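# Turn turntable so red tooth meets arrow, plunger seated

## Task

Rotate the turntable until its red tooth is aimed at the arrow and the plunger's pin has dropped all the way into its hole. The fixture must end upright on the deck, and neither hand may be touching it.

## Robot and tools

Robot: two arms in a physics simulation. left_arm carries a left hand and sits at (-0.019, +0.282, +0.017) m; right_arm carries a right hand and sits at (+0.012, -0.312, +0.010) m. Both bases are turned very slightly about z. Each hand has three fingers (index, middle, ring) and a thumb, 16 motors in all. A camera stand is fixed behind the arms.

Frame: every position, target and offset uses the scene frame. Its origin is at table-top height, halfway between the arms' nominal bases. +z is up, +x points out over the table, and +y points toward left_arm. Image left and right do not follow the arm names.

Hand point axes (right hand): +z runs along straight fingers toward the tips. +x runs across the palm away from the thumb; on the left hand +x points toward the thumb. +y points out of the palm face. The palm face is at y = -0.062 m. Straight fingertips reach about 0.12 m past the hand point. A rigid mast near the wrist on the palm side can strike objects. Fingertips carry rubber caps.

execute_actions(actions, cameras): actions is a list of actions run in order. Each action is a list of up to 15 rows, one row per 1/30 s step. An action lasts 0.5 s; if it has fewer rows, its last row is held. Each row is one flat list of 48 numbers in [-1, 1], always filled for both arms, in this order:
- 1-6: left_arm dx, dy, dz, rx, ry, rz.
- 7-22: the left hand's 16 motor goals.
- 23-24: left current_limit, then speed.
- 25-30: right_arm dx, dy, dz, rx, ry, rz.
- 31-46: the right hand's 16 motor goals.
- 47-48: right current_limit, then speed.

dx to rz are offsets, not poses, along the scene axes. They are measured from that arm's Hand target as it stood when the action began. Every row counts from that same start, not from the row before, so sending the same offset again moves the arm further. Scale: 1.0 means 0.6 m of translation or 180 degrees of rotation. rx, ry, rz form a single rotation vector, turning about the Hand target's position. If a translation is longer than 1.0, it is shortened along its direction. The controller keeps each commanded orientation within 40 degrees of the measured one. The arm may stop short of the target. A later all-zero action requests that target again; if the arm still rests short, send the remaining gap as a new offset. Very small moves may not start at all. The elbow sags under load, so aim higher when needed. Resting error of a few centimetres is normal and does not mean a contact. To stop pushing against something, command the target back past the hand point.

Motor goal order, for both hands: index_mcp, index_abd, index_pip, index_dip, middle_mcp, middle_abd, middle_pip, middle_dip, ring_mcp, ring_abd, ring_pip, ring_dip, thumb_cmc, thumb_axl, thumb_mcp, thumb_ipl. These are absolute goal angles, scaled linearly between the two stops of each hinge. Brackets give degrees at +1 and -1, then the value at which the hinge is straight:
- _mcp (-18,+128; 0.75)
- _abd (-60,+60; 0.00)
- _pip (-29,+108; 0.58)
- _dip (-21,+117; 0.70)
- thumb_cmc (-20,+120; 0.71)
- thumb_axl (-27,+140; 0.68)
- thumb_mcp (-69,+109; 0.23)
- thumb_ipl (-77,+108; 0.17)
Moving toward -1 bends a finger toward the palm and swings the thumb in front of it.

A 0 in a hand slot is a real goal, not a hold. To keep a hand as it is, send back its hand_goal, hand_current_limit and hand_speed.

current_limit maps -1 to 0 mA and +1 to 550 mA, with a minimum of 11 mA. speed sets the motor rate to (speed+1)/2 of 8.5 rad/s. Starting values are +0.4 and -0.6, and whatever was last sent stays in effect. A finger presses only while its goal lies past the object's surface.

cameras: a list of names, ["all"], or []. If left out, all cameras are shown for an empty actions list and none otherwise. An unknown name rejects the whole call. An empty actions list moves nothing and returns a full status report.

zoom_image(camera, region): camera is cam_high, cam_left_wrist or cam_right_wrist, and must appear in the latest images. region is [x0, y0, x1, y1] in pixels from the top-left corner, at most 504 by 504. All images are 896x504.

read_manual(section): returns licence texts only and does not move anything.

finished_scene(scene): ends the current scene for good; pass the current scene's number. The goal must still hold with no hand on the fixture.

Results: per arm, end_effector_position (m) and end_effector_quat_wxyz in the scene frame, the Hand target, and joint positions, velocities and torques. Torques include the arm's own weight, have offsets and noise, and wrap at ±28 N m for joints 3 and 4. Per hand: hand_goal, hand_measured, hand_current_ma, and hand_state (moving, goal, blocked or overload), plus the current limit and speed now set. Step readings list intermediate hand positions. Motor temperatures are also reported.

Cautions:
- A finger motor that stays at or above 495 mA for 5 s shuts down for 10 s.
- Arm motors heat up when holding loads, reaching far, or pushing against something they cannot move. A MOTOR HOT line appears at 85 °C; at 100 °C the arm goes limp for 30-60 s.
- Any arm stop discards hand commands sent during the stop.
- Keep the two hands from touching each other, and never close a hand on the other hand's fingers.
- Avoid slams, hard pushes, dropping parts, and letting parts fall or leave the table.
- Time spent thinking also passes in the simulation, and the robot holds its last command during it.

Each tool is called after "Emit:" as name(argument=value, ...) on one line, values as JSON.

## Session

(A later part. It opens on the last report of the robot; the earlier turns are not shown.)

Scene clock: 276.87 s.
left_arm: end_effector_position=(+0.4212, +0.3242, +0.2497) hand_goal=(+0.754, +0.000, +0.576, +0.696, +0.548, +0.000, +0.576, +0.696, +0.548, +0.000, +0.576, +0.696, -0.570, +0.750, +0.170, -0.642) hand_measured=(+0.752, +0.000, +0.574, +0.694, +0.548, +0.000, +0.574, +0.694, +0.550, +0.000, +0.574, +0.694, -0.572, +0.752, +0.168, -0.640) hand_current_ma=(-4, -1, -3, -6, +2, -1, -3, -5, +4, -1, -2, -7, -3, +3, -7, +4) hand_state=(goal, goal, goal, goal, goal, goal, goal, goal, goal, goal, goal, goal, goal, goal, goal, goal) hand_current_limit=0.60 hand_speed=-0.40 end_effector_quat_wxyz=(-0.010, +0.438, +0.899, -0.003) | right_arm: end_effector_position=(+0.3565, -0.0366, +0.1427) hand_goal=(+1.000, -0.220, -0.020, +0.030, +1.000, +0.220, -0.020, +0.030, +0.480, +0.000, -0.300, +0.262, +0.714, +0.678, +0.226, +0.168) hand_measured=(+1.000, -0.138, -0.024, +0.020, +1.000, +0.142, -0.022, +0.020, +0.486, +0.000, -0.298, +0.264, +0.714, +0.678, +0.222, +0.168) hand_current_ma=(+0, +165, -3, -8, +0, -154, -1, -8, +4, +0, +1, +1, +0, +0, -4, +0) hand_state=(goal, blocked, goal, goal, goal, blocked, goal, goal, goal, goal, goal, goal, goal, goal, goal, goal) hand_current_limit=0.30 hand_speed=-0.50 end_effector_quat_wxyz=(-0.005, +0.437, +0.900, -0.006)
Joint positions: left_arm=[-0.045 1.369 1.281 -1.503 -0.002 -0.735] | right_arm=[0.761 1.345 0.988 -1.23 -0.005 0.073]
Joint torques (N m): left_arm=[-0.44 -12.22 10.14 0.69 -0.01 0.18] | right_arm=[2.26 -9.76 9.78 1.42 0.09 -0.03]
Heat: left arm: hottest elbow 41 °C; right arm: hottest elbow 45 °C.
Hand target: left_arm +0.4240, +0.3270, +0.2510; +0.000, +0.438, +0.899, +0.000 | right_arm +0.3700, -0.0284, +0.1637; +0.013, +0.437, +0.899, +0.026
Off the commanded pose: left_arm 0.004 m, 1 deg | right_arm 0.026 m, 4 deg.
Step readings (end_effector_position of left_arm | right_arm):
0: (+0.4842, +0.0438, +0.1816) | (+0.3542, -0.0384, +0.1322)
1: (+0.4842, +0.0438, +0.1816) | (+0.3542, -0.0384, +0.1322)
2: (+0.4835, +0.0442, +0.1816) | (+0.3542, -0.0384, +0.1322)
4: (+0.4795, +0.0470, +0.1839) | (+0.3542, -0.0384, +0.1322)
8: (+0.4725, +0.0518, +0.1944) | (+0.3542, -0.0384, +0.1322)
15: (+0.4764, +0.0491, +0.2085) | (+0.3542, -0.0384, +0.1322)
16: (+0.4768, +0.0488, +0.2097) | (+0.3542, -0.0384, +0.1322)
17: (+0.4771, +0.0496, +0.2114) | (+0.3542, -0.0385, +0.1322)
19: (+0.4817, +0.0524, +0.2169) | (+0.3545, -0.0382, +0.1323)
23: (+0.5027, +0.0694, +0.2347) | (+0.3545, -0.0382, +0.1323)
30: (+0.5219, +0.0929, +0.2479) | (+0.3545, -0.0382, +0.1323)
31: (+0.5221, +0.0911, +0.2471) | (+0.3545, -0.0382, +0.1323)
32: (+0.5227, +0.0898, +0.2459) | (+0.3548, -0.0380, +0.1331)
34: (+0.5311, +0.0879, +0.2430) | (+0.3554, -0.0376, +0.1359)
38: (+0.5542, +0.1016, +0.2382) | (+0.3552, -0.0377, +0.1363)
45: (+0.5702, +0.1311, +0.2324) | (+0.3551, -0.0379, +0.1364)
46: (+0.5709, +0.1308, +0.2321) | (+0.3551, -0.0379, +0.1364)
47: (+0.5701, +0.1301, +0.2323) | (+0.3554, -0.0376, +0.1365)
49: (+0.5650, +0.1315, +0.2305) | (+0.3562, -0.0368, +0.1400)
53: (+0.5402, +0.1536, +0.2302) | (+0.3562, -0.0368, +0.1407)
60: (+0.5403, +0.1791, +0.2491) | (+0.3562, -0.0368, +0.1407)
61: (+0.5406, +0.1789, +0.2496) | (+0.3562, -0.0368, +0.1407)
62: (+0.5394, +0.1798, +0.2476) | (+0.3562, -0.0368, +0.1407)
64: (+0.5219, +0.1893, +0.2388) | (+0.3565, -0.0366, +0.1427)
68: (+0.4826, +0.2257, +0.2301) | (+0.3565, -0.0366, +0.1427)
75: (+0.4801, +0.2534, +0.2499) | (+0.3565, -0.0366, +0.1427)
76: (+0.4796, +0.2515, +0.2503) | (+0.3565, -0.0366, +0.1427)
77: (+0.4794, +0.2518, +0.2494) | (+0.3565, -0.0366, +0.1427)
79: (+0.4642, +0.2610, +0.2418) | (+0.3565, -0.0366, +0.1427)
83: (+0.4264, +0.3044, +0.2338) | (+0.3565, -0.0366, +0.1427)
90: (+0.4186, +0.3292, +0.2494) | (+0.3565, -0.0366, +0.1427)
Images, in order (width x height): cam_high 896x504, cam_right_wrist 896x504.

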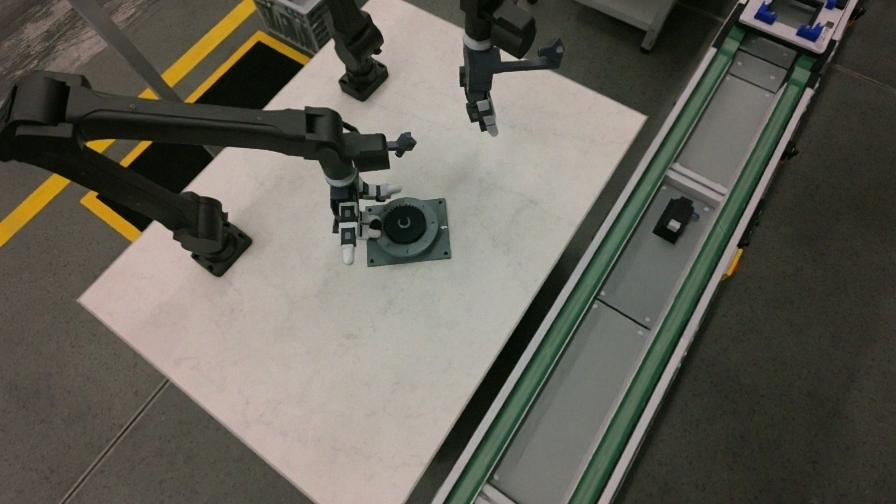

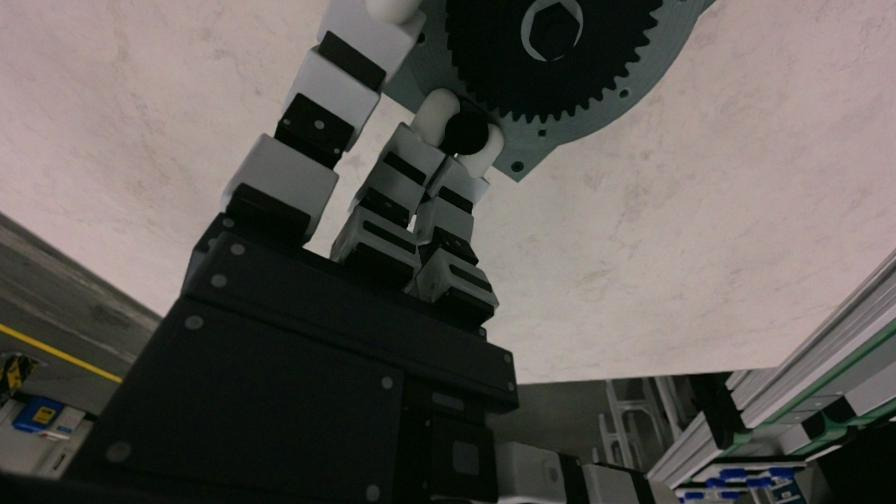

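Emit:
execute_actions(actions=[[[0,0,0,0,0,0,0.754,0,0.576,0.696,0.5485,0,0.576,0.696,0.5485,0,0.576,0.696,-0.57,0.75,0.17,-0.642,0.6,-0.4,0.019,0.0077,0.0017,0,0,0,1,-0.22,-0.02,0.03,1,0.22,-0.02,0.03,0.65,0,-0.15,0.1,0.714,0.678,0.226,0.168,0.5,-0.5]],[[0,0,0,0,0,0,0.754,0,0.576,0.696,0.5485,0,0.576,0.696,0.5485,0,0.576,0.696,-0.57,0.75,0.17,-0.642,0.6,-0.4,0.0243,0.019,0.0408,0.0098,-0.0125,0,1,-0.22,-0.05,0,1,0.22,-0.05,0,0.827,0,-0.037,-0.029,0.714,0.678,0.226,0.168,0.75,-0.5]],[[0,0,0,0,0,0,0.754,0,0.576,0.696,0.5485,0,0.576,0.696,0.5485,0,0.576,0.696,-0.57,0.75,0.17,-0.642,0.6,-0.4,0.0146,0.0114,0.0245,0.0059,-0.0075,0,1,-0.22,-0.07,-0.02,1,0.22,-0.07,-0.02,0.827,0.2,-0.037,-0.029,0.714,0.678,0.226,0.168,0.75,-0.5]]], cameras=["cam_right_wrist", "cam_high"])

Emit:
zoom_image(camera="cam_right_wrist", region=[300, 0, 620, 220])

Emit:
zoom_image(camera="cam_high", region=[335, 165, 475, 275])

Scene clock: 283.10 s.
left_arm: end_effector_position=(+0.4213, +0.3241, +0.2497) hand_goal=(+0.754, +0.000, +0.576, +0.696, +0.548, +0.000, +0.576, +0.696, +0.548, +0.000, +0.576, +0.696, -0.570, +0.750, +0.170, -0.642) hand_measured=(+0.752, +0.000, +0.574, +0.694, +0.548, +0.000, +0.574, +0.694, +0.550, +0.000, +0.574, +0.694, -0.572, +0.752, +0.168, -0.640) hand_current_ma=(-4, -1, -3, -6, +2, -1, -3, -5, +4, -1, -2, -7, -3, +3, -7, +4) hand_state=(goal, goal, goal, goal, goal, goal, goal, goal, goal, goal, goal, goal, goal, goal, goal, goal) hand_current_limit=0.60 hand_speed=-0.40 end_effector_quat_wxyz=(-0.010, +0.439, +0.898, -0.003) | right_arm: end_effector_position=(+0.3570, -0.0362, +0.1418) hand_goal=(+1.000, -0.220, -0.070, -0.020, +1.000, +0.220, -0.070, -0.020, +0.828, +0.200, -0.036, -0.028, +0.714, +0.678, +0.226, +0.168) hand_measured=(+1.000, -0.138, -0.036, -0.006, +1.000, +0.142, -0.034, -0.004, +0.824, +0.196, -0.038, -0.024, +0.714, +0.678, +0.222, +0.168) hand_current_ma=(+0, +165, +56, +13, +0, -154, +61, +17, -2, -2, +0, +2, +0, +0, -4, +0) hand_state=(goal, blocked, blocked, goal, goal, blocked, blocked, goal, goal, goal, goal, goal, goal, goal, goal, goal) hand_current_limit=0.75 hand_speed=-0.50 end_effector_quat_wxyz=(-0.006, +0.437, +0.900, -0.009)
Joint positions: left_arm=[-0.045 1.369 1.281 -1.503 -0.002 -0.734] | right_arm=[0.761 1.351 0.992 -1.234 -0.005 0.073]
Joint torques (N m): left_arm=[-0.38 -12.22 10.13 0.7 0.01 0.18] | right_arm=[1.61 -9.64 17.91 1.26 0.35 -0.14]
Heat: left arm: hottest elbow 40 °C; right arm: hottest elbow 45 °C.
Hand target: left_arm +0.4240, +0.3270, +0.2510; +0.000, +0.438, +0.899, +0.000 | right_arm +0.4047, -0.0055, +0.2039; +0.030, +0.436, +0.897, +0.062
Off the commanded pose: left_arm 0.004 m, 1 deg | right_arm 0.084 m, 9 deg.
Step readings (end_effector_position of left_arm | right_arm):
0: (+0.4212, +0.3242, +0.2497) | (+0.3565, -0.0366, +0.1427)
1: (+0.4212, +0.3242, +0.2497) | (+0.3565, -0.0366, +0.1427)
2: (+0.4212, +0.3242, +0.2497) | (+0.3565, -0.0366, +0.1427)
4: (+0.4212, +0.3242, +0.2497) | (+0.3565, -0.0366, +0.1427)
8: (+0.4212, +0.3242, +0.2497) | (+0.3565, -0.0366, +0.1427)
15: (+0.4213, +0.3241, +0.2497) | (+0.3565, -0.0366, +0.1427)
16: (+0.4213, +0.3241, +0.2497) | (+0.3565, -0.0366, +0.1427)
17: (+0.4213, +0.3241, +0.2497) | (+0.3565, -0.0366, +0.1421)
19: (+0.4213, +0.3241, +0.2497) | (+0.3565, -0.0366, +0.1414)
23: (+0.4213, +0.3241, +0.2497) | (+0.3565, -0.0366, +0.1414)
30: (+0.4213, +0.3241, +0.2497) | (+0.3565, -0.0366, +0.1414)
31: (+0.4213, +0.3241, +0.2497) | (+0.3565, -0.0366, +0.1414)
32: (+0.4213, +0.3241, +0.2497) | (+0.3565, -0.0366, +0.1414)
34: (+0.4213, +0.3241, +0.2497) | (+0.3569, -0.0362, +0.1415)
38: (+0.4213, +0.3241, +0.2497) | (+0.3568, -0.0363, +0.1413)
45: (+0.4213, +0.3241, +0.2497) | (+0.3570, -0.0362, +0.1418)
Images, in order (width x height): cam_high 896x504, cam_right_wrist 896x504.

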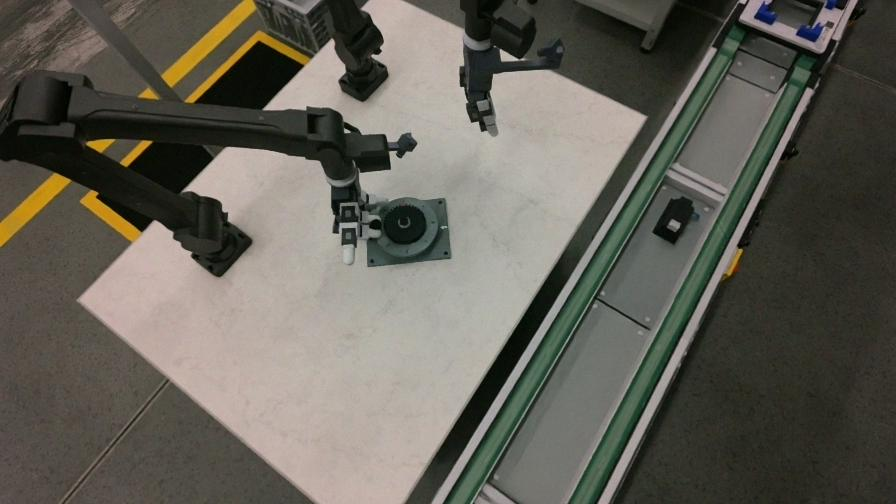

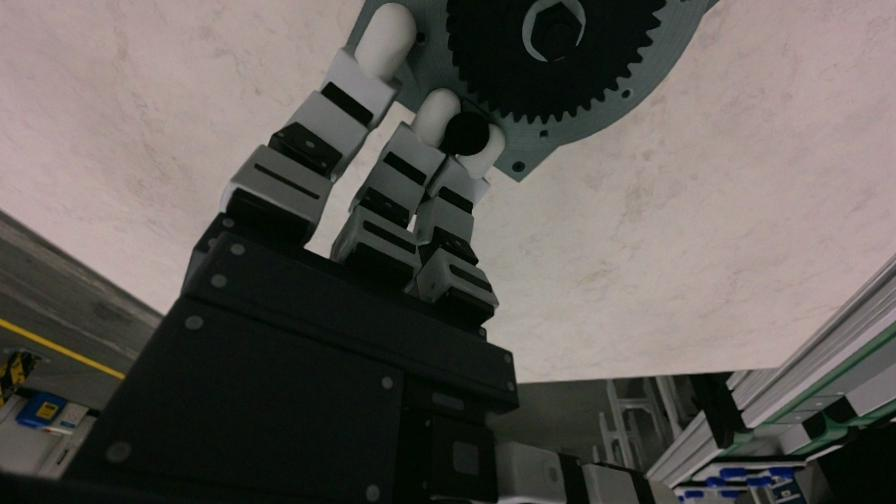

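Scaled by 1.575.

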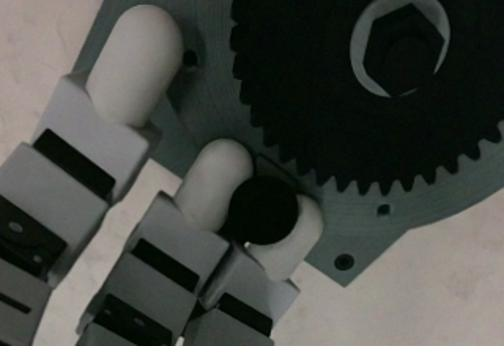

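Scaled by 3.600.

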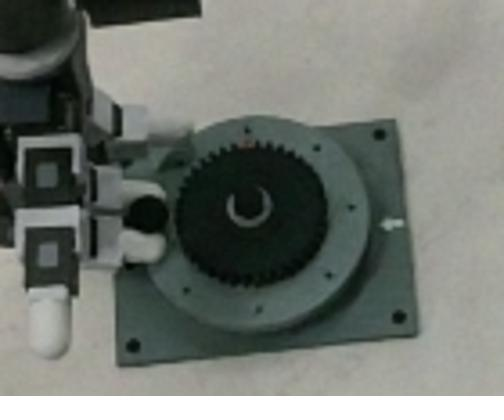

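Emit:
execute_actions(actions=[[[0,0,0,0,0,0,0.754,0,0.576,0.696,0.5485,0,0.576,0.696,0.5485,0,0.576,0.696,-0.57,0.75,0.17,-0.642,0.6,-0.4,0.0194,0.0152,0.0467,0.0116,-0.0149,0,1,-0.24,-0.1,-0.06,1,0.24,-0.1,-0.06,0.827,0.2,-0.037,-0.029,0.714,0.678,0.226,0.168,0.75,-0.5]],[[0,0,0,0,0,0,0.754,0,0.576,0.696,0.5485,0,0.576,0.696,0.5485,0,0.576,0.696,-0.57,0.75,0.17,-0.642,0.6,-0.4,0.0194,0.0152,0.0467,0.0116,-0.0149,0,1,-0.25,-0.16,-0.12,1,0.25,-0.16,-0.12,0.827,0.2,-0.037,-0.029,0.714,0.678,0.226,0.168,0.75,-0.5]],[[0,0,0,0,0,0,0.754,0,0.576,0.696,0.5485,0,0.576,0.696,0.5485,0,0.576,0.696,-0.57,0.75,0.17,-0.642,0.6,-0.4,0.0097,0.0076,0.0515,0.0136,-0.0175,0,1,-0.25,-0.22,-0.2,1,0.25,-0.22,-0.2,0.827,0.2,-0.037,-0.029,0.714,0.678,0.226,0.168,0.75,-0.5]]], cameras=["cam_right_wrist", "cam_high"])

Emit:
zoom_image(camera="cam_right_wrist", region=[300, 0, 620, 220])

Emit:
zoom_image(camera="cam_high", region=[335, 165, 475, 275])

Scene clock: 285.70 s.
left_arm: end_effector_position=(+0.4213, +0.3241, +0.2497) hand_goal=(+0.754, +0.000, +0.576, +0.696, +0.548, +0.000, +0.576, +0.696, +0.548, +0.000, +0.576, +0.696, -0.570, +0.750, +0.170, -0.642) hand_measured=(+0.752, +0.000, +0.574, +0.694, +0.548, +0.000, +0.574, +0.694, +0.550, +0.000, +0.574, +0.694, -0.572, +0.752, +0.168, -0.640) hand_current_ma=(-4, -1, -3, -6, +2, -1, -3, -5, +4, -1, -2, -7, -3, +3, -7, +4) hand_state=(goal, goal, goal, goal, goal, goal, goal, goal, goal, goal, goal, goal, goal, goal, goal, goal) hand_current_limit=0.60 hand_speed=-0.40 end_effector_quat_wxyz=(-0.010, +0.439, +0.898, -0.003) | right_arm: end_effector_position=(+0.3582, -0.0358, +0.1458) hand_goal=(+1.000, -0.250, -0.220, -0.200, +1.000, +0.250, -0.220, -0.200, +0.828, +0.200, -0.036, -0.028, +0.714, +0.678, +0.226, +0.168) hand_measured=(+1.000, -0.138, -0.036, -0.110, +1.000, +0.142, -0.036, -0.090, +0.824, +0.196, -0.038, -0.024, +0.714, +0.678, +0.222, +0.168) hand_current_ma=(+0, +263, +481, +233, +0, -249, +481, +320, -2, -2, +0, +2, +0, +0, -4, +0) hand_state=(goal, blocked, blocked, blocked, goal, blocked, blocked, blocked, goal, goal, goal, goal, goal, goal, goal, goal) hand_current_limit=0.75 hand_speed=-0.50 end_effector_quat_wxyz=(-0.003, +0.437, +0.900, -0.006)
Joint positions: left_arm=[-0.045 1.369 1.281 -1.503 -0.002 -0.734] | right_arm=[0.761 1.345 0.996 -1.234 -0.002 0.073]
Joint torques (N m): left_arm=[-0.44 -12.22 10.11 0.69 0.01 0.18] | right_arm=[1.08 -15.68 24.35 1.92 0.83 -0.12]
Heat: left arm: hottest elbow 40 °C; right arm: hottest elbow 46 °C.
Hand target: left_arm +0.4240, +0.3270, +0.2510; +0.000, +0.438, +0.899, +0.000 | right_arm +0.4338, +0.0173, +0.2909; +0.071, +0.431, +0.888, +0.145
Off the commanded pose: left_arm 0.004 m, 1 deg | right_arm 0.172 m, 19 deg.
Step readings (end_effector_position of left_arm | right_arm):
0: (+0.4213, +0.3241, +0.2497) | (+0.3570, -0.0362, +0.1418)
1: (+0.4213, +0.3241, +0.2497) | (+0.3570, -0.0362, +0.1418)
2: (+0.4213, +0.3241, +0.2497) | (+0.3570, -0.0362, +0.1418)
4: (+0.4213, +0.3241, +0.2497) | (+0.3570, -0.0362, +0.1412)
8: (+0.4213, +0.3241, +0.2497) | (+0.3574, -0.0358, +0.1418)
15: (+0.4213, +0.3241, +0.2497) | (+0.3574, -0.0358, +0.1418)
16: (+0.4213, +0.3241, +0.2497) | (+0.3574, -0.0358, +0.1418)
17: (+0.4213, +0.3241, +0.2497) | (+0.3574, -0.0358, +0.1418)
19: (+0.4213, +0.3241, +0.2497) | (+0.3576, -0.0360, +0.1419)
23: (+0.4213, +0.3241, +0.2497) | (+0.3580, -0.0356, +0.1425)
30: (+0.4213, +0.3241, +0.2497) | (+0.3580, -0.0356, +0.1425)
31: (+0.4213, +0.3241, +0.2497) | (+0.3580, -0.0356, +0.1425)
32: (+0.4213, +0.3241, +0.2497) | (+0.3580, -0.0356, +0.1425)
34: (+0.4213, +0.3241, +0.2497) | (+0.3582, -0.0358, +0.1426)
38: (+0.4213, +0.3241, +0.2497) | (+0.3582, -0.0358, +0.1458)
45: (+0.4213, +0.3241, +0.2497) | (+0.3582, -0.0358, +0.1458)
Images, in order (width x height): cam_high 896x504, cam_right_wrist 896x504.

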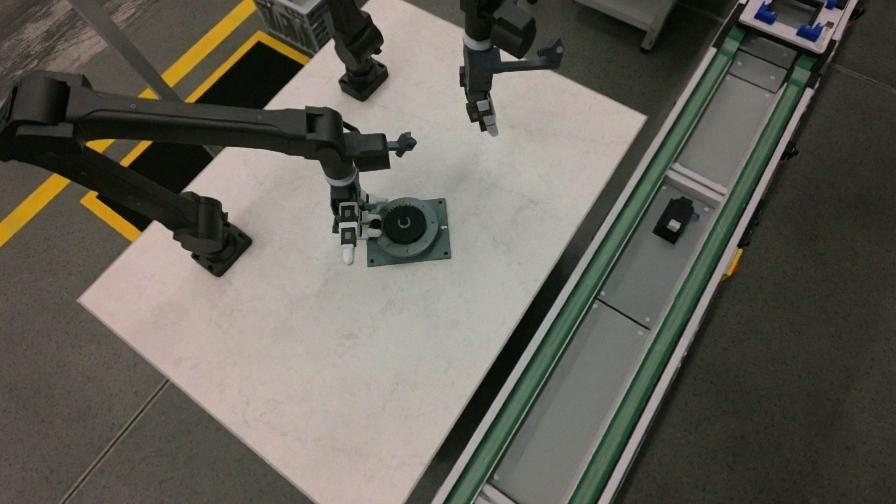

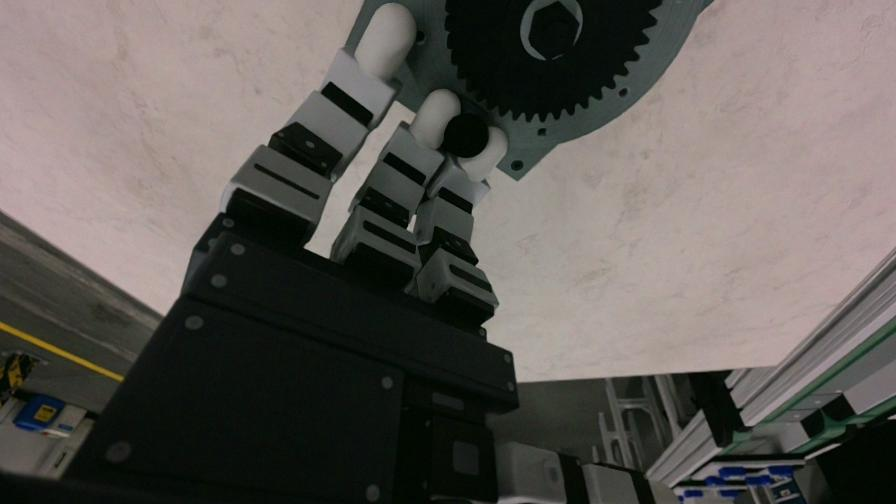

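Scaled by 1.575.

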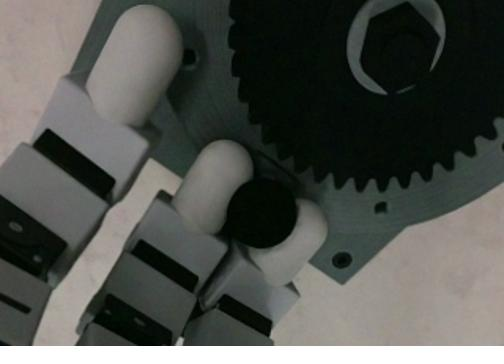

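Scaled by 3.600.

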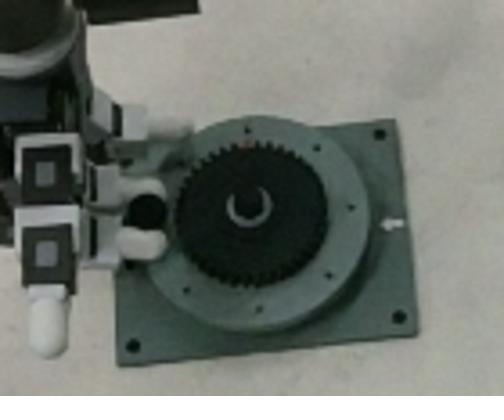

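Emit:
zoom_image(camera="cam_right_wrist", region=[380, 70, 530, 220])

Emit:
zoom_image(camera="cam_high", region=[345, 205, 405, 265])

Scaled by 3.360.

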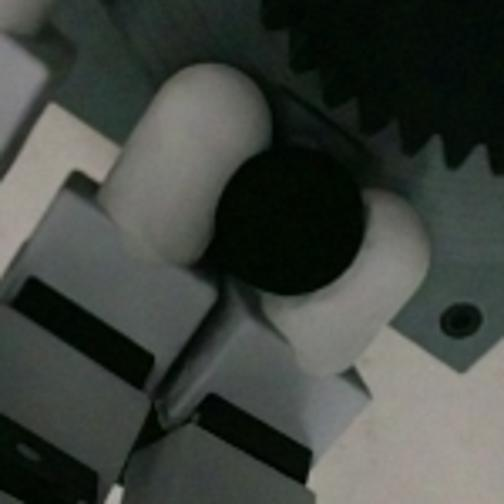

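Scaled by 8.400.

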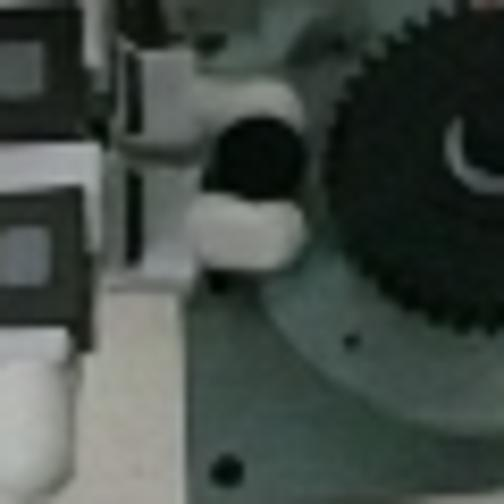

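Emit:
execute_actions(actions=[[[0,0,0,0,0,0,0.754,0,0.576,0.696,0.5485,0,0.576,0.696,0.5485,0,0.576,0.696,-0.57,0.75,0.17,-0.642,0.6,-0.4,0.003,0.0025,0.02,0.005,-0.0064,0,1,-0.25,-0.24,-0.24,1,0.25,-0.24,-0.24,0.84,0.22,0.2,0.13,0.714,0.678,0.226,0.168,0.75,-0.5]],[[0,0,0,0,0,0,0.754,0,0.576,0.696,0.5485,0,0.576,0.696,0.5485,0,0.576,0.696,-0.57,0.75,0.17,-0.642,0.6,-0.4,0,0,0,0,0,0,1,-0.25,-0.24,-0.24,1,0.25,-0.24,-0.24,0.864,0.24,0.3,0.218,0.714,0.678,0.226,0.168,0.75,-0.5]]], cameras=["cam_right_wrist", "cam_high"])

Emit:
zoom_image(camera="cam_right_wrist", region=[300, 0, 620, 220])

Emit:
zoom_image(camera="cam_high", region=[335, 165, 475, 275])

Scene clock: 288.27 s.
left_arm: end_effector_position=(+0.4213, +0.3241, +0.2497) hand_goal=(+0.754, +0.000, +0.576, +0.696, +0.548, +0.000, +0.576, +0.696, +0.548, +0.000, +0.576, +0.696, -0.570, +0.750, +0.170, -0.642) hand_measured=(+0.752, +0.000, +0.574, +0.694, +0.548, +0.000, +0.574, +0.694, +0.550, +0.000, +0.574, +0.694, -0.572, +0.752, +0.168, -0.640) hand_current_ma=(-4, -1, -3, -6, +2, -1, -3, -5, +4, -1, -2, -7, -3, +3, -7, +4) hand_state=(goal, goal, goal, goal, goal, goal, goal, goal, goal, goal, goal, goal, goal, goal, goal, goal) hand_current_limit=0.60 hand_speed=-0.40 end_effector_quat_wxyz=(-0.010, +0.439, +0.898, -0.003) | right_arm: end_effector_position=(+0.3578, -0.0351, +0.1477) hand_goal=(+1.000, -0.250, -0.240, -0.240, +1.000, +0.250, -0.240, -0.240, +0.864, +0.240, +0.300, +0.218, +0.714, +0.678, +0.226, +0.168) hand_measured=(+1.000, -0.138, -0.036, -0.136, +1.000, +0.142, -0.036, -0.102, +0.822, +0.226, +0.130, +0.112, +0.714, +0.678, +0.222, +0.168) hand_current_ma=(+0, +263, +481, +289, +0, -249, +481, +440, -83, -11, -481, -298, +0, +0, -4, +0) hand_state=(goal, blocked, blocked, blocked, goal, blocked, blocked, blocked, blocked, goal, blocked, blocked, goal, goal, goal, goal) hand_current_limit=0.75 hand_speed=-0.50 end_effector_quat_wxyz=(-0.002, +0.433, +0.902, -0.003)
Joint positions: left_arm=[-0.045 1.369 1.281 -1.503 -0.002 -0.734] | right_arm=[0.761 1.34 0.996 -1.234 -0.002 0.064]
Joint torques (N m): left_arm=[-0.44 -12.22 10.14 0.69 0.01 0.18] | right_arm=[1.14 -16.32 24.85 2.02 0.85 -0.07]
Heat: left arm: hottest elbow 40 °C; right arm: hottest elbow 46 °C.
Hand target: left_arm +0.4240, +0.3270, +0.2510; +0.000, +0.438, +0.899, +0.000 | right_arm +0.4356, +0.0188, +0.3029; +0.077, +0.430, +0.886, +0.157
Off the commanded pose: left_arm 0.004 m, 1 deg | right_arm 0.182 m, 21 deg.
Step readings (end_effector_position of left_arm | right_arm):
0: (+0.4213, +0.3241, +0.2497) | (+0.3582, -0.0358, +0.1458)
1: (+0.4213, +0.3241, +0.2497) | (+0.3582, -0.0358, +0.1458)
2: (+0.4213, +0.3241, +0.2497) | (+0.3582, -0.0358, +0.1458)
4: (+0.4213, +0.3241, +0.2497) | (+0.3582, -0.0358, +0.1465)
8: (+0.4213, +0.3241, +0.2497) | (+0.3581, -0.0355, +0.1471)
15: (+0.4213, +0.3241, +0.2497) | (+0.3581, -0.0355, +0.1471)
16: (+0.4213, +0.3241, +0.2497) | (+0.3581, -0.0355, +0.1471)
17: (+0.4213, +0.3241, +0.2497) | (+0.3581, -0.0355, +0.1471)
19: (+0.4213, +0.3241, +0.2497) | (+0.3578, -0.0351, +0.1477)
23: (+0.4213, +0.3241, +0.2497) | (+0.3578, -0.0351, +0.1477)
30: (+0.4213, +0.3241, +0.2497) | (+0.3578, -0.0351, +0.1477)
Images, in order (width x height): cam_high 896x504, cam_right_wrist 896x504.

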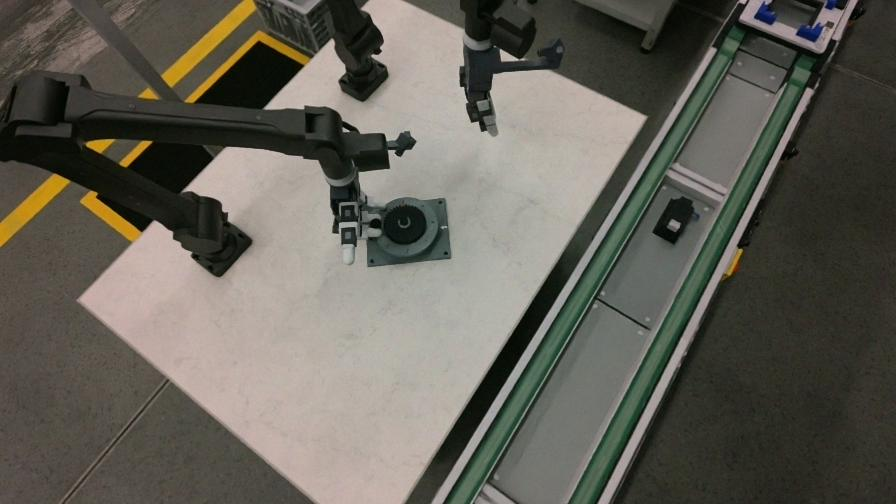

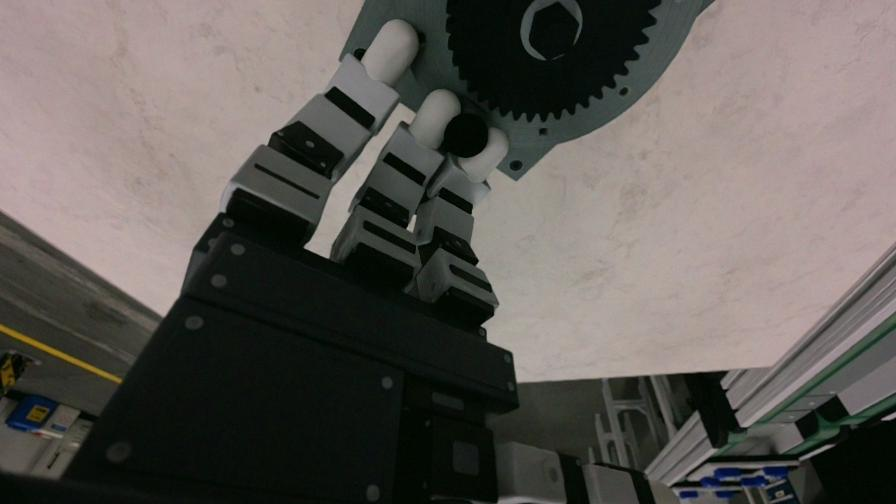

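Scaled by 1.575.

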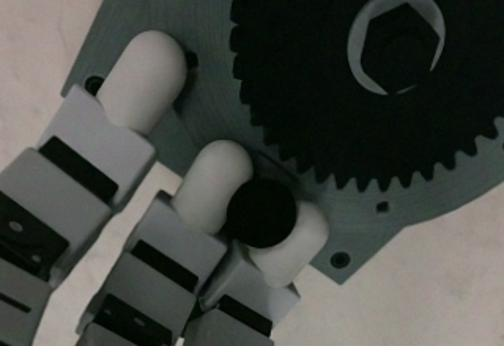

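Scaled by 3.600.

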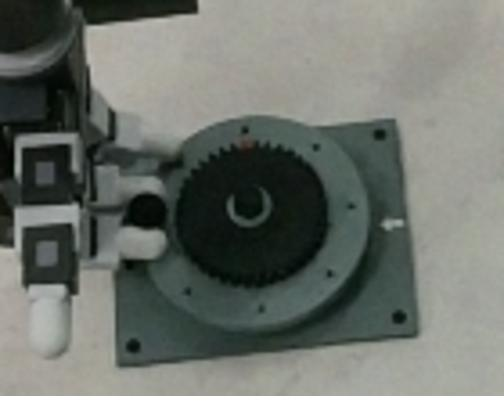

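Emit:
execute_actions(actions=[[[0,0,0,0,0,0,0.754,0,0.576,0.696,0.5485,0,0.576,0.696,0.5485,0,0.576,0.696,-0.57,0.75,0.17,-0.642,0.6,-0.4,0,0,0,0,0,0,1,-0.25,-0.24,-0.24,1,0.25,-0.24,-0.24,0.74,0.23,0.3,0.27,0.714,0.678,0.226,0.168,0.75,-0.7]],[[0,0,0,0,0,0,0.754,0,0.576,0.696,0.5485,0,0.576,0.696,0.5485,0,0.576,0.696,-0.57,0.75,0.17,-0.642,0.6,-0.4,0,0,0,0,0,0,1,-0.25,-0.24,-0.24,1,0.25,-0.24,-0.24,0.605,0.2,0.372,0.363,0.714,0.678,0.226,0.168,0.75,-0.7]]], cameras=["cam_right_wrist", "cam_high"])

Emit:
zoom_image(camera="cam_high", region=[335, 165, 475, 275])

Scene clock: 290.83 s.
left_arm: end_effector_position=(+0.4213, +0.3241, +0.2497) hand_goal=(+0.754, +0.000, +0.576, +0.696, +0.548, +0.000, +0.576, +0.696, +0.548, +0.000, +0.576, +0.696, -0.570, +0.750, +0.170, -0.642) hand_measured=(+0.752, +0.000, +0.574, +0.694, +0.548, +0.000, +0.574, +0.694, +0.550, +0.000, +0.574, +0.694, -0.572, +0.752, +0.168, -0.640) hand_current_ma=(-4, -1, -3, -6, +2, -1, -3, -5, +4, -1, -2, -7, -3, +3, -7, +4) hand_state=(goal, goal, goal, goal, goal, goal, goal, goal, goal, goal, goal, goal, goal, goal, goal, goal) hand_current_limit=0.60 hand_speed=-0.40 end_effector_quat_wxyz=(-0.010, +0.439, +0.898, -0.003) | right_arm: end_effector_position=(+0.3571, -0.0351, +0.1494) hand_goal=(+1.000, -0.250, -0.240, -0.240, +1.000, +0.250, -0.240, -0.240, +0.606, +0.200, +0.372, +0.364, +0.714, +0.678, +0.226, +0.168) hand_measured=(+1.000, -0.122, -0.036, -0.136, +1.000, +0.142, -0.036, -0.102, +0.576, +0.180, +0.280, +0.302, +0.714, +0.678, +0.222, +0.168) hand_current_ma=(+0, +324, +481, +289, +0, -249, +481, +440, -50, -19, -243, -137, +0, +0, -4, +0) hand_state=(goal, blocked, blocked, blocked, goal, blocked, blocked, blocked, blocked, goal, blocked, blocked, goal, goal, goal, goal) hand_current_limit=0.75 hand_speed=-0.70 end_effector_quat_wxyz=(-0.003, +0.428, +0.904, -0.002)
Joint positions: left_arm=[-0.045 1.369 1.281 -1.503 -0.002 -0.734] | right_arm=[0.759 1.336 0.996 -1.237 -0.003 0.053]
Joint torques (N m): left_arm=[-0.44 -12.22 10.11 0.7 0.01 0.18] | right_arm=[1.26 -16.26 24.91 2.03 0.8 0.08]
Heat: left arm: hottest elbow 40 °C; right arm: hottest elbow 47 °C.
Hand target: left_arm +0.4240, +0.3270, +0.2510; +0.000, +0.438, +0.899, +0.000 | right_arm +0.4356, +0.0188, +0.3029; +0.077, +0.430, +0.886, +0.157
Off the commanded pose: left_arm 0.004 m, 1 deg | right_arm 0.181 m, 21 deg.
Step readings (end_effector_position of left_arm | right_arm):
0: (+0.4213, +0.3241, +0.2497) | (+0.3578, -0.0351, +0.1477)
1: (+0.4213, +0.3241, +0.2497) | (+0.3578, -0.0351, +0.1477)
2: (+0.4213, +0.3241, +0.2497) | (+0.3575, -0.0352, +0.1476)
4: (+0.4213, +0.3241, +0.2497) | (+0.3573, -0.0347, +0.1489)
8: (+0.4213, +0.3241, +0.2497) | (+0.3573, -0.0347, +0.1489)
15: (+0.4213, +0.3241, +0.2497) | (+0.3572, -0.0346, +0.1489)
16: (+0.4213, +0.3241, +0.2497) | (+0.3572, -0.0346, +0.1489)
17: (+0.4213, +0.3241, +0.2497) | (+0.3567, -0.0345, +0.1487)
19: (+0.4213, +0.3241, +0.2497) | (+0.3571, -0.0351, +0.1494)
23: (+0.4213, +0.3241, +0.2497) | (+0.3571, -0.0351, +0.1494)
30: (+0.4213, +0.3241, +0.2497) | (+0.3571, -0.0351, +0.1494)
Images, in order (width x height): cam_high 896x504, cam_right_wrist 896x504.

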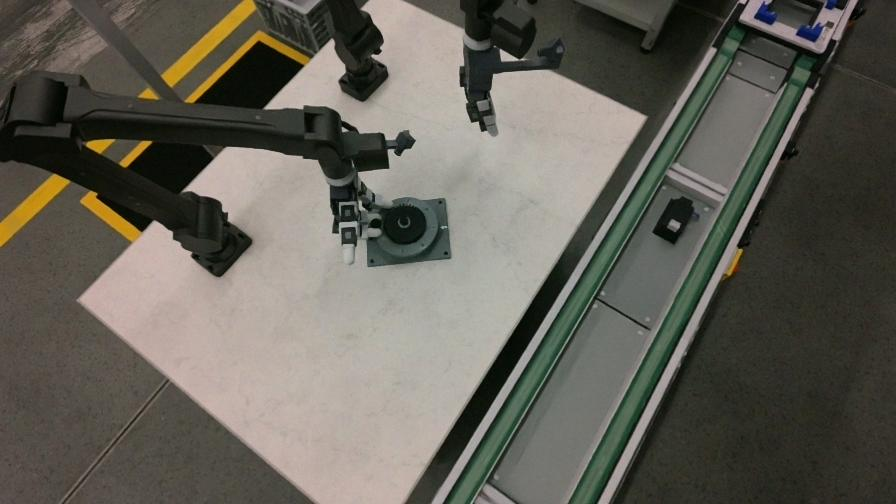

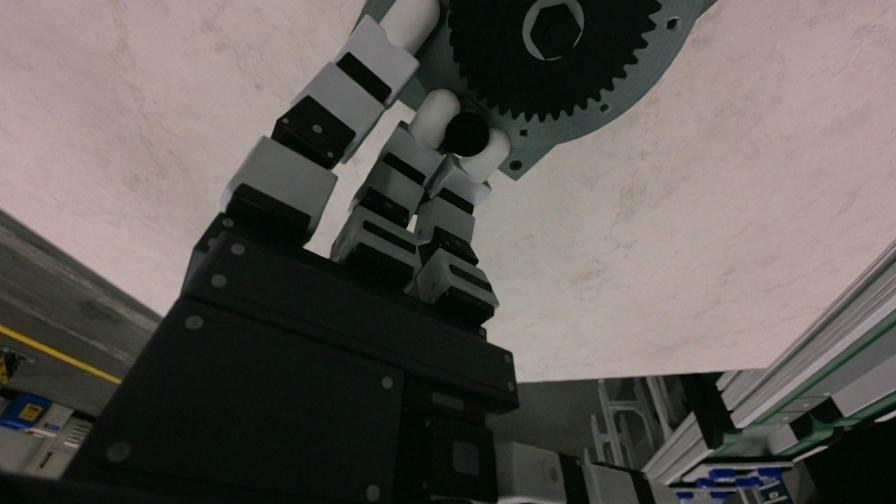

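Scaled by 3.600.

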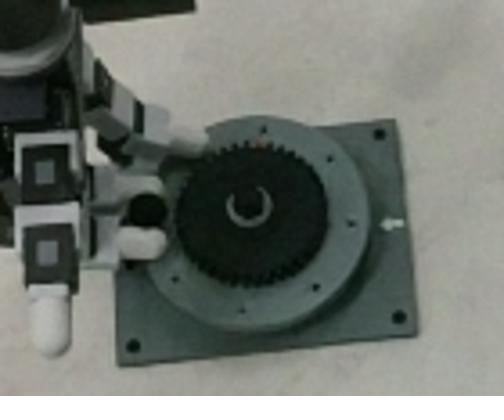

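Emit:
execute_actions(actions=[[[0,0,0,0,0,0,0.754,0,0.576,0.696,0.5485,0,0.576,0.696,0.5485,0,0.576,0.696,-0.57,0.75,0.17,-0.642,0.6,-0.4,0,0,0,0,0,0,1,-0.25,-0.24,-0.24,1,0.25,-0.24,-0.24,0.51,0.17,0.46,0.43,0.714,0.678,0.226,0.168,0.75,-0.7]],[[0,0,0,0,0,0,0.754,0,0.576,0.696,0.5485,0,0.576,0.696,0.5485,0,0.576,0.696,-0.57,0.75,0.17,-0.642,0.6,-0.4,0,0,0,0,0,0,1,-0.25,-0.24,-0.24,1,0.25,-0.24,-0.24,0.4,0.14,0.53,0.48,0.714,0.678,0.226,0.168,0.75,-0.7]]], cameras=["cam_right_wrist", "cam_high"])

Emit:
zoom_image(camera="cam_high", region=[335, 165, 475, 275])

Scene clock: 292.70 s.
left_arm: end_effector_position=(+0.4213, +0.3241, +0.2497) hand_goal=(+0.754, +0.000, +0.576, +0.696, +0.548, +0.000, +0.576, +0.696, +0.548, +0.000, +0.576, +0.696, -0.570, +0.750, +0.170, -0.642) hand_measured=(+0.752, +0.000, +0.574, +0.694, +0.548, +0.000, +0.574, +0.694, +0.550, +0.000, +0.574, +0.694, -0.572, +0.752, +0.168, -0.640) hand_current_ma=(-4, -1, -3, -6, +2, -1, -3, -5, +4, -1, -2, -7, -3, +3, -7, +4) hand_state=(goal, goal, goal, goal, goal, goal, goal, goal, goal, goal, goal, goal, goal, goal, goal, goal) hand_current_limit=0.60 hand_speed=-0.40 end_effector_quat_wxyz=(-0.010, +0.439, +0.898, -0.003) | right_arm: end_effector_position=(+0.3572, -0.0352, +0.1494) hand_goal=(+1.000, -0.250, -0.240, -0.240, +1.000, +0.250, -0.240, -0.240, +0.400, +0.140, +0.530, +0.480, +0.714, +0.678, +0.226, +0.168) hand_measured=(+1.000, -0.120, -0.036, -0.136, +1.000, +0.142, -0.036, -0.102, +0.368, +0.124, +0.466, +0.442, +0.714, +0.678, +0.222, +0.168) hand_current_ma=(+0, +326, +481, +289, +0, -252, +481, +440, -57, -16, -140, -65, +0, +0, -4, +0) hand_state=(goal, blocked, blocked, blocked, goal, blocked, blocked, blocked, blocked, goal, blocked, blocked, goal, goal, goal, goal) hand_current_limit=0.75 hand_speed=-0.70 end_effector_quat_wxyz=(-0.003, +0.429, +0.903, -0.002)
Joint positions: left_arm=[-0.045 1.369 1.281 -1.503 -0.002 -0.734] | right_arm=[0.759 1.336 0.996 -1.237 -0.003 0.055]
Joint torques (N m): left_arm=[-0.44 -12.28 10.13 0.72 0.01 0.18] | right_arm=[1.55 -16.56 24.9 2.21 0.82 0.06]
Heat: left arm: hottest elbow 40 °C; right arm: hottest elbow 48 °C.
Hand target: left_arm +0.4240, +0.3270, +0.2510; +0.000, +0.438, +0.899, +0.000 | right_arm +0.4356, +0.0188, +0.3029; +0.077, +0.430, +0.886, +0.157
Off the commanded pose: left_arm 0.004 m, 1 deg | right_arm 0.181 m, 21 deg.
Step readings (end_effector_position of left_arm | right_arm):
0: (+0.4213, +0.3241, +0.2497) | (+0.3571, -0.0351, +0.1494)
1: (+0.4213, +0.3241, +0.2497) | (+0.3571, -0.0351, +0.1494)
2: (+0.4213, +0.3241, +0.2497) | (+0.3571, -0.0349, +0.1494)
4: (+0.4213, +0.3241, +0.2497) | (+0.3571, -0.0349, +0.1494)
8: (+0.4213, +0.3241, +0.2497) | (+0.3571, -0.0349, +0.1494)
15: (+0.4213, +0.3241, +0.2497) | (+0.3571, -0.0349, +0.1494)
16: (+0.4213, +0.3241, +0.2497) | (+0.3571, -0.0349, +0.1494)
17: (+0.4213, +0.3241, +0.2497) | (+0.3571, -0.0349, +0.1494)
19: (+0.4213, +0.3241, +0.2497) | (+0.3571, -0.0349, +0.1494)
23: (+0.4213, +0.3241, +0.2497) | (+0.3568, -0.0348, +0.1494)
30: (+0.4213, +0.3241, +0.2497) | (+0.3572, -0.0352, +0.1494)
Images, in order (width x height): cam_high 896x504, cam_right_wrist 896x504.

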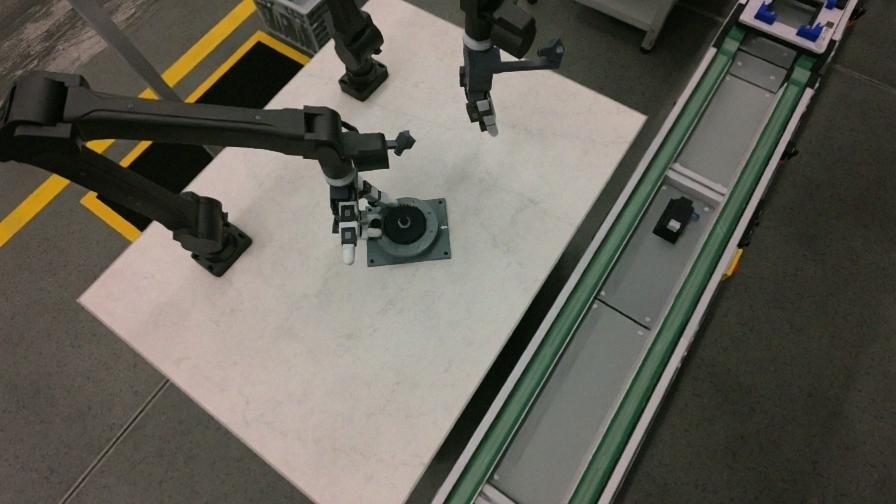

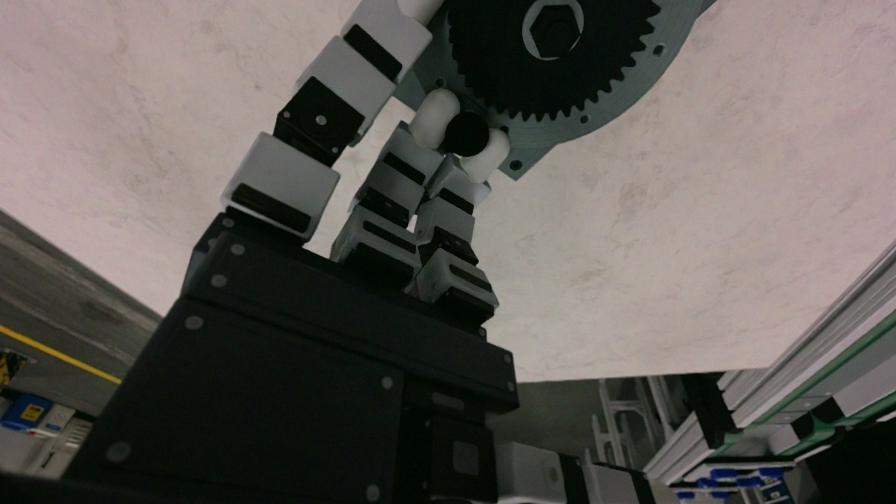

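Scaled by 3.600.

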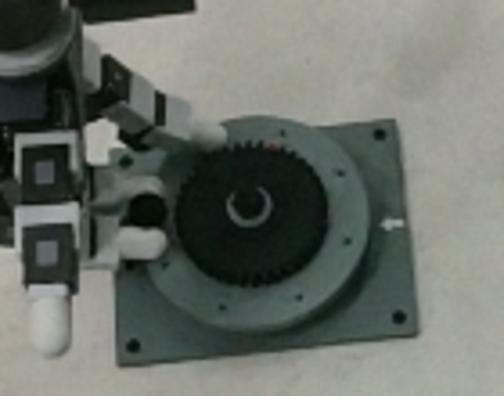

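Emit:
execute_actions(actions=[[[0,0,0,0,0,0,0.754,0,0.576,0.696,0.5485,0,0.576,0.696,0.5485,0,0.576,0.696,-0.57,0.75,0.17,-0.642,0.6,-0.4,0,0,0,0,0,0,1,-0.25,-0.24,-0.24,1,0.25,-0.24,-0.24,0.37,0.13,0.56,0.53,0.714,0.678,0.226,0.168,0.75,-0.7]],[[0,0,0,0,0,0,0.754,0,0.576,0.696,0.5485,0,0.576,0.696,0.5485,0,0.576,0.696,-0.57,0.75,0.17,-0.642,0.6,-0.4,0,0,0,0,0,0,1,-0.25,-0.24,-0.24,1,0.25,-0.24,-0.24,0.37,0.06,0.3,0.25,0.714,0.678,0.226,0.168,0.75,-0.5]],[[0,0,0,0,0,0,0.754,0,0.576,0.696,0.5485,0,0.576,0.696,0.5485,0,0.576,0.696,-0.57,0.75,0.17,-0.642,0.6,-0.4,0,0,0,0,0,0,1,-0.25,-0.24,-0.24,1,0.25,-0.24,-0.24,0.6,0.06,0,0,0.714,0.678,0.226,0.168,0.75,-0.5]],[[0,0,0,0,0,0,0.754,0,0.576,0.696,0.5485,0,0.576,0.696,0.5485,0,0.576,0.696,-0.57,0.75,0.17,-0.642,0.6,-0.4,0,0,0,0,0,0,1,-0.25,-0.24,-0.24,1,0.25,-0.24,-0.24,0.83,0.2,-0.01,-0.02,0.714,0.678,0.226,0.168,0.75,-0.5]]], cameras=["cam_right_wrist", "cam_high"])

Emit:
zoom_image(camera="cam_high", region=[335, 165, 475, 275])

Scene clock: 296.27 s.
left_arm: end_effector_position=(+0.4213, +0.3241, +0.2497) hand_goal=(+0.754, +0.000, +0.576, +0.696, +0.548, +0.000, +0.576, +0.696, +0.548, +0.000, +0.576, +0.696, -0.570, +0.750, +0.170, -0.642) hand_measured=(+0.752, +0.000, +0.574, +0.694, +0.548, +0.000, +0.574, +0.694, +0.550, +0.000, +0.574, +0.694, -0.572, +0.752, +0.168, -0.640) hand_current_ma=(-4, -1, -3, -6, +2, -1, -3, -5, +4, -1, -2, -7, -3, +3, -7, +4) hand_state=(goal, goal, goal, goal, goal, goal, goal, goal, goal, goal, goal, goal, goal, goal, goal, goal) hand_current_limit=0.60 hand_speed=-0.40 end_effector_quat_wxyz=(-0.010, +0.439, +0.898, -0.003) | right_arm: end_effector_position=(+0.3570, -0.0351, +0.1488) hand_goal=(+1.000, -0.250, -0.240, -0.240, +1.000, +0.250, -0.240, -0.240, +0.830, +0.200, -0.010, -0.020, +0.714, +0.678, +0.226, +0.168) hand_measured=(+1.000, -0.120, -0.036, -0.136, +1.000, +0.140, -0.036, -0.102, +0.826, +0.196, -0.004, -0.016, +0.714, +0.678, +0.222, +0.168) hand_current_ma=(+0, +326, +481, +289, +0, -259, +481, +440, -2, -2, +4, +2, +0, +0, -4, +0) hand_state=(goal, blocked, blocked, blocked, goal, blocked, blocked, blocked, goal, goal, goal, goal, goal, goal, goal, goal) hand_current_limit=0.75 hand_speed=-0.50 end_effector_quat_wxyz=(-0.002, +0.430, +0.903, -0.003)
Joint positions: left_arm=[-0.045 1.369 1.281 -1.503 -0.002 -0.734] | right_arm=[0.761 1.337 0.996 -1.237 -0.002 0.058]
Joint torques (N m): left_arm=[-0.44 -12.22 10.13 0.7 0.01 0.18] | right_arm=[1.32 -16.26 24.88 2.15 0.73 0.05]
Heat: left arm: hottest elbow 40 °C; right arm: hottest elbow 49 °C.
Hand target: left_arm +0.4240, +0.3270, +0.2510; +0.000, +0.438, +0.899, +0.000 | right_arm +0.4356, +0.0188, +0.3029; +0.077, +0.430, +0.886, +0.157
Off the commanded pose: left_arm 0.004 m, 1 deg | right_arm 0.181 m, 21 deg.
Step readings (end_effector_position of left_arm | right_arm):
0: (+0.4213, +0.3241, +0.2497) | (+0.3572, -0.0352, +0.1494)
1: (+0.4213, +0.3241, +0.2497) | (+0.3572, -0.0352, +0.1494)
2: (+0.4213, +0.3241, +0.2497) | (+0.3571, -0.0349, +0.1494)
4: (+0.4213, +0.3241, +0.2497) | (+0.3571, -0.0349, +0.1494)
8: (+0.4213, +0.3241, +0.2497) | (+0.3571, -0.0349, +0.1494)
15: (+0.4213, +0.3241, +0.2497) | (+0.3571, -0.0349, +0.1494)
16: (+0.4213, +0.3241, +0.2497) | (+0.3571, -0.0349, +0.1494)
17: (+0.4213, +0.3241, +0.2497) | (+0.3572, -0.0353, +0.1494)
19: (+0.4213, +0.3241, +0.2497) | (+0.3570, -0.0351, +0.1488)
23: (+0.4213, +0.3241, +0.2497) | (+0.3570, -0.0351, +0.1488)
30: (+0.4213, +0.3241, +0.2497) | (+0.3570, -0.0351, +0.1488)
31: (+0.4213, +0.3241, +0.2497) | (+0.3570, -0.0351, +0.1488)
32: (+0.4213, +0.3241, +0.2497) | (+0.3570, -0.0351, +0.1488)
34: (+0.4213, +0.3241, +0.2497) | (+0.3570, -0.0351, +0.1488)
38: (+0.4213, +0.3241, +0.2497) | (+0.3570, -0.0351, +0.1488)
45: (+0.4213, +0.3241, +0.2497) | (+0.3570, -0.0351, +0.1488)
46: (+0.4213, +0.3241, +0.2497) | (+0.3570, -0.0351, +0.1488)
47: (+0.4213, +0.3241, +0.2497) | (+0.3570, -0.0351, +0.1488)
49: (+0.4213, +0.3241, +0.2497) | (+0.3570, -0.0351, +0.1488)
53: (+0.4213, +0.3241, +0.2497) | (+0.3570, -0.0351, +0.1488)
60: (+0.4213, +0.3241, +0.2497) | (+0.3570, -0.0351, +0.1488)
Images, in order (width x height): cam_high 896x504, cam_right_wrist 896x504.

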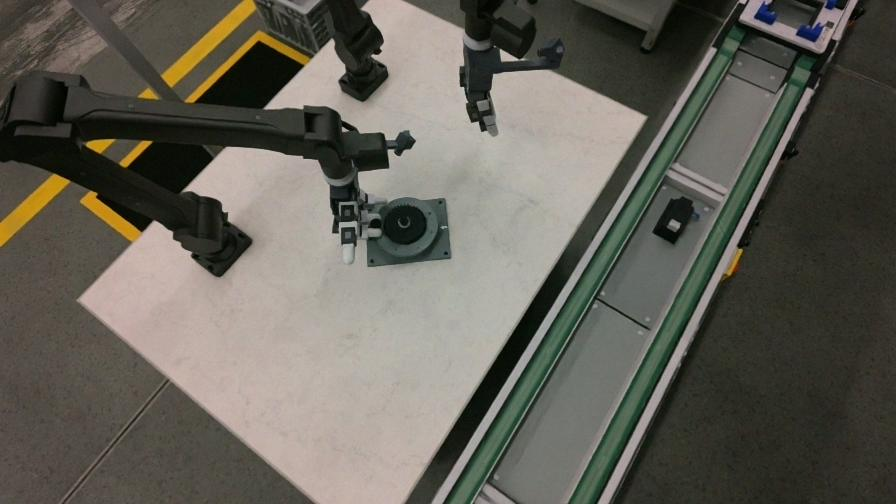

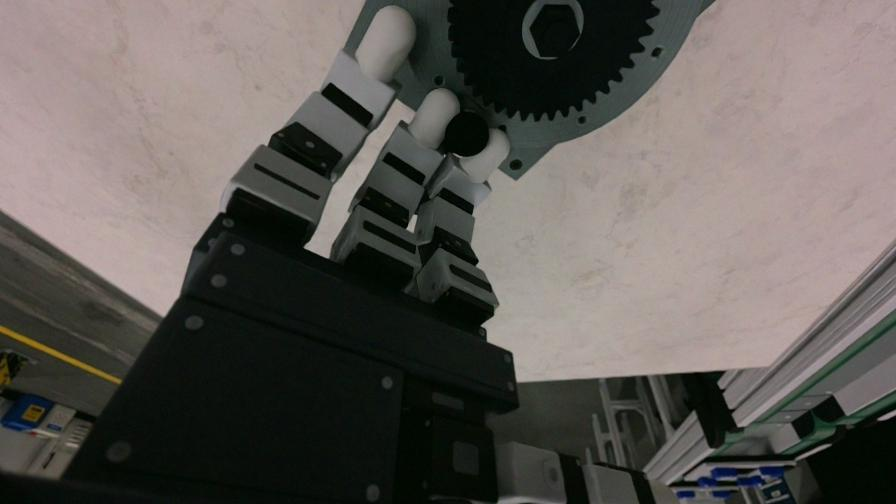

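Scaled by 3.600.

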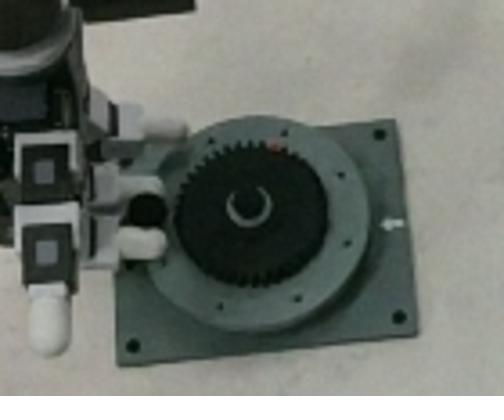

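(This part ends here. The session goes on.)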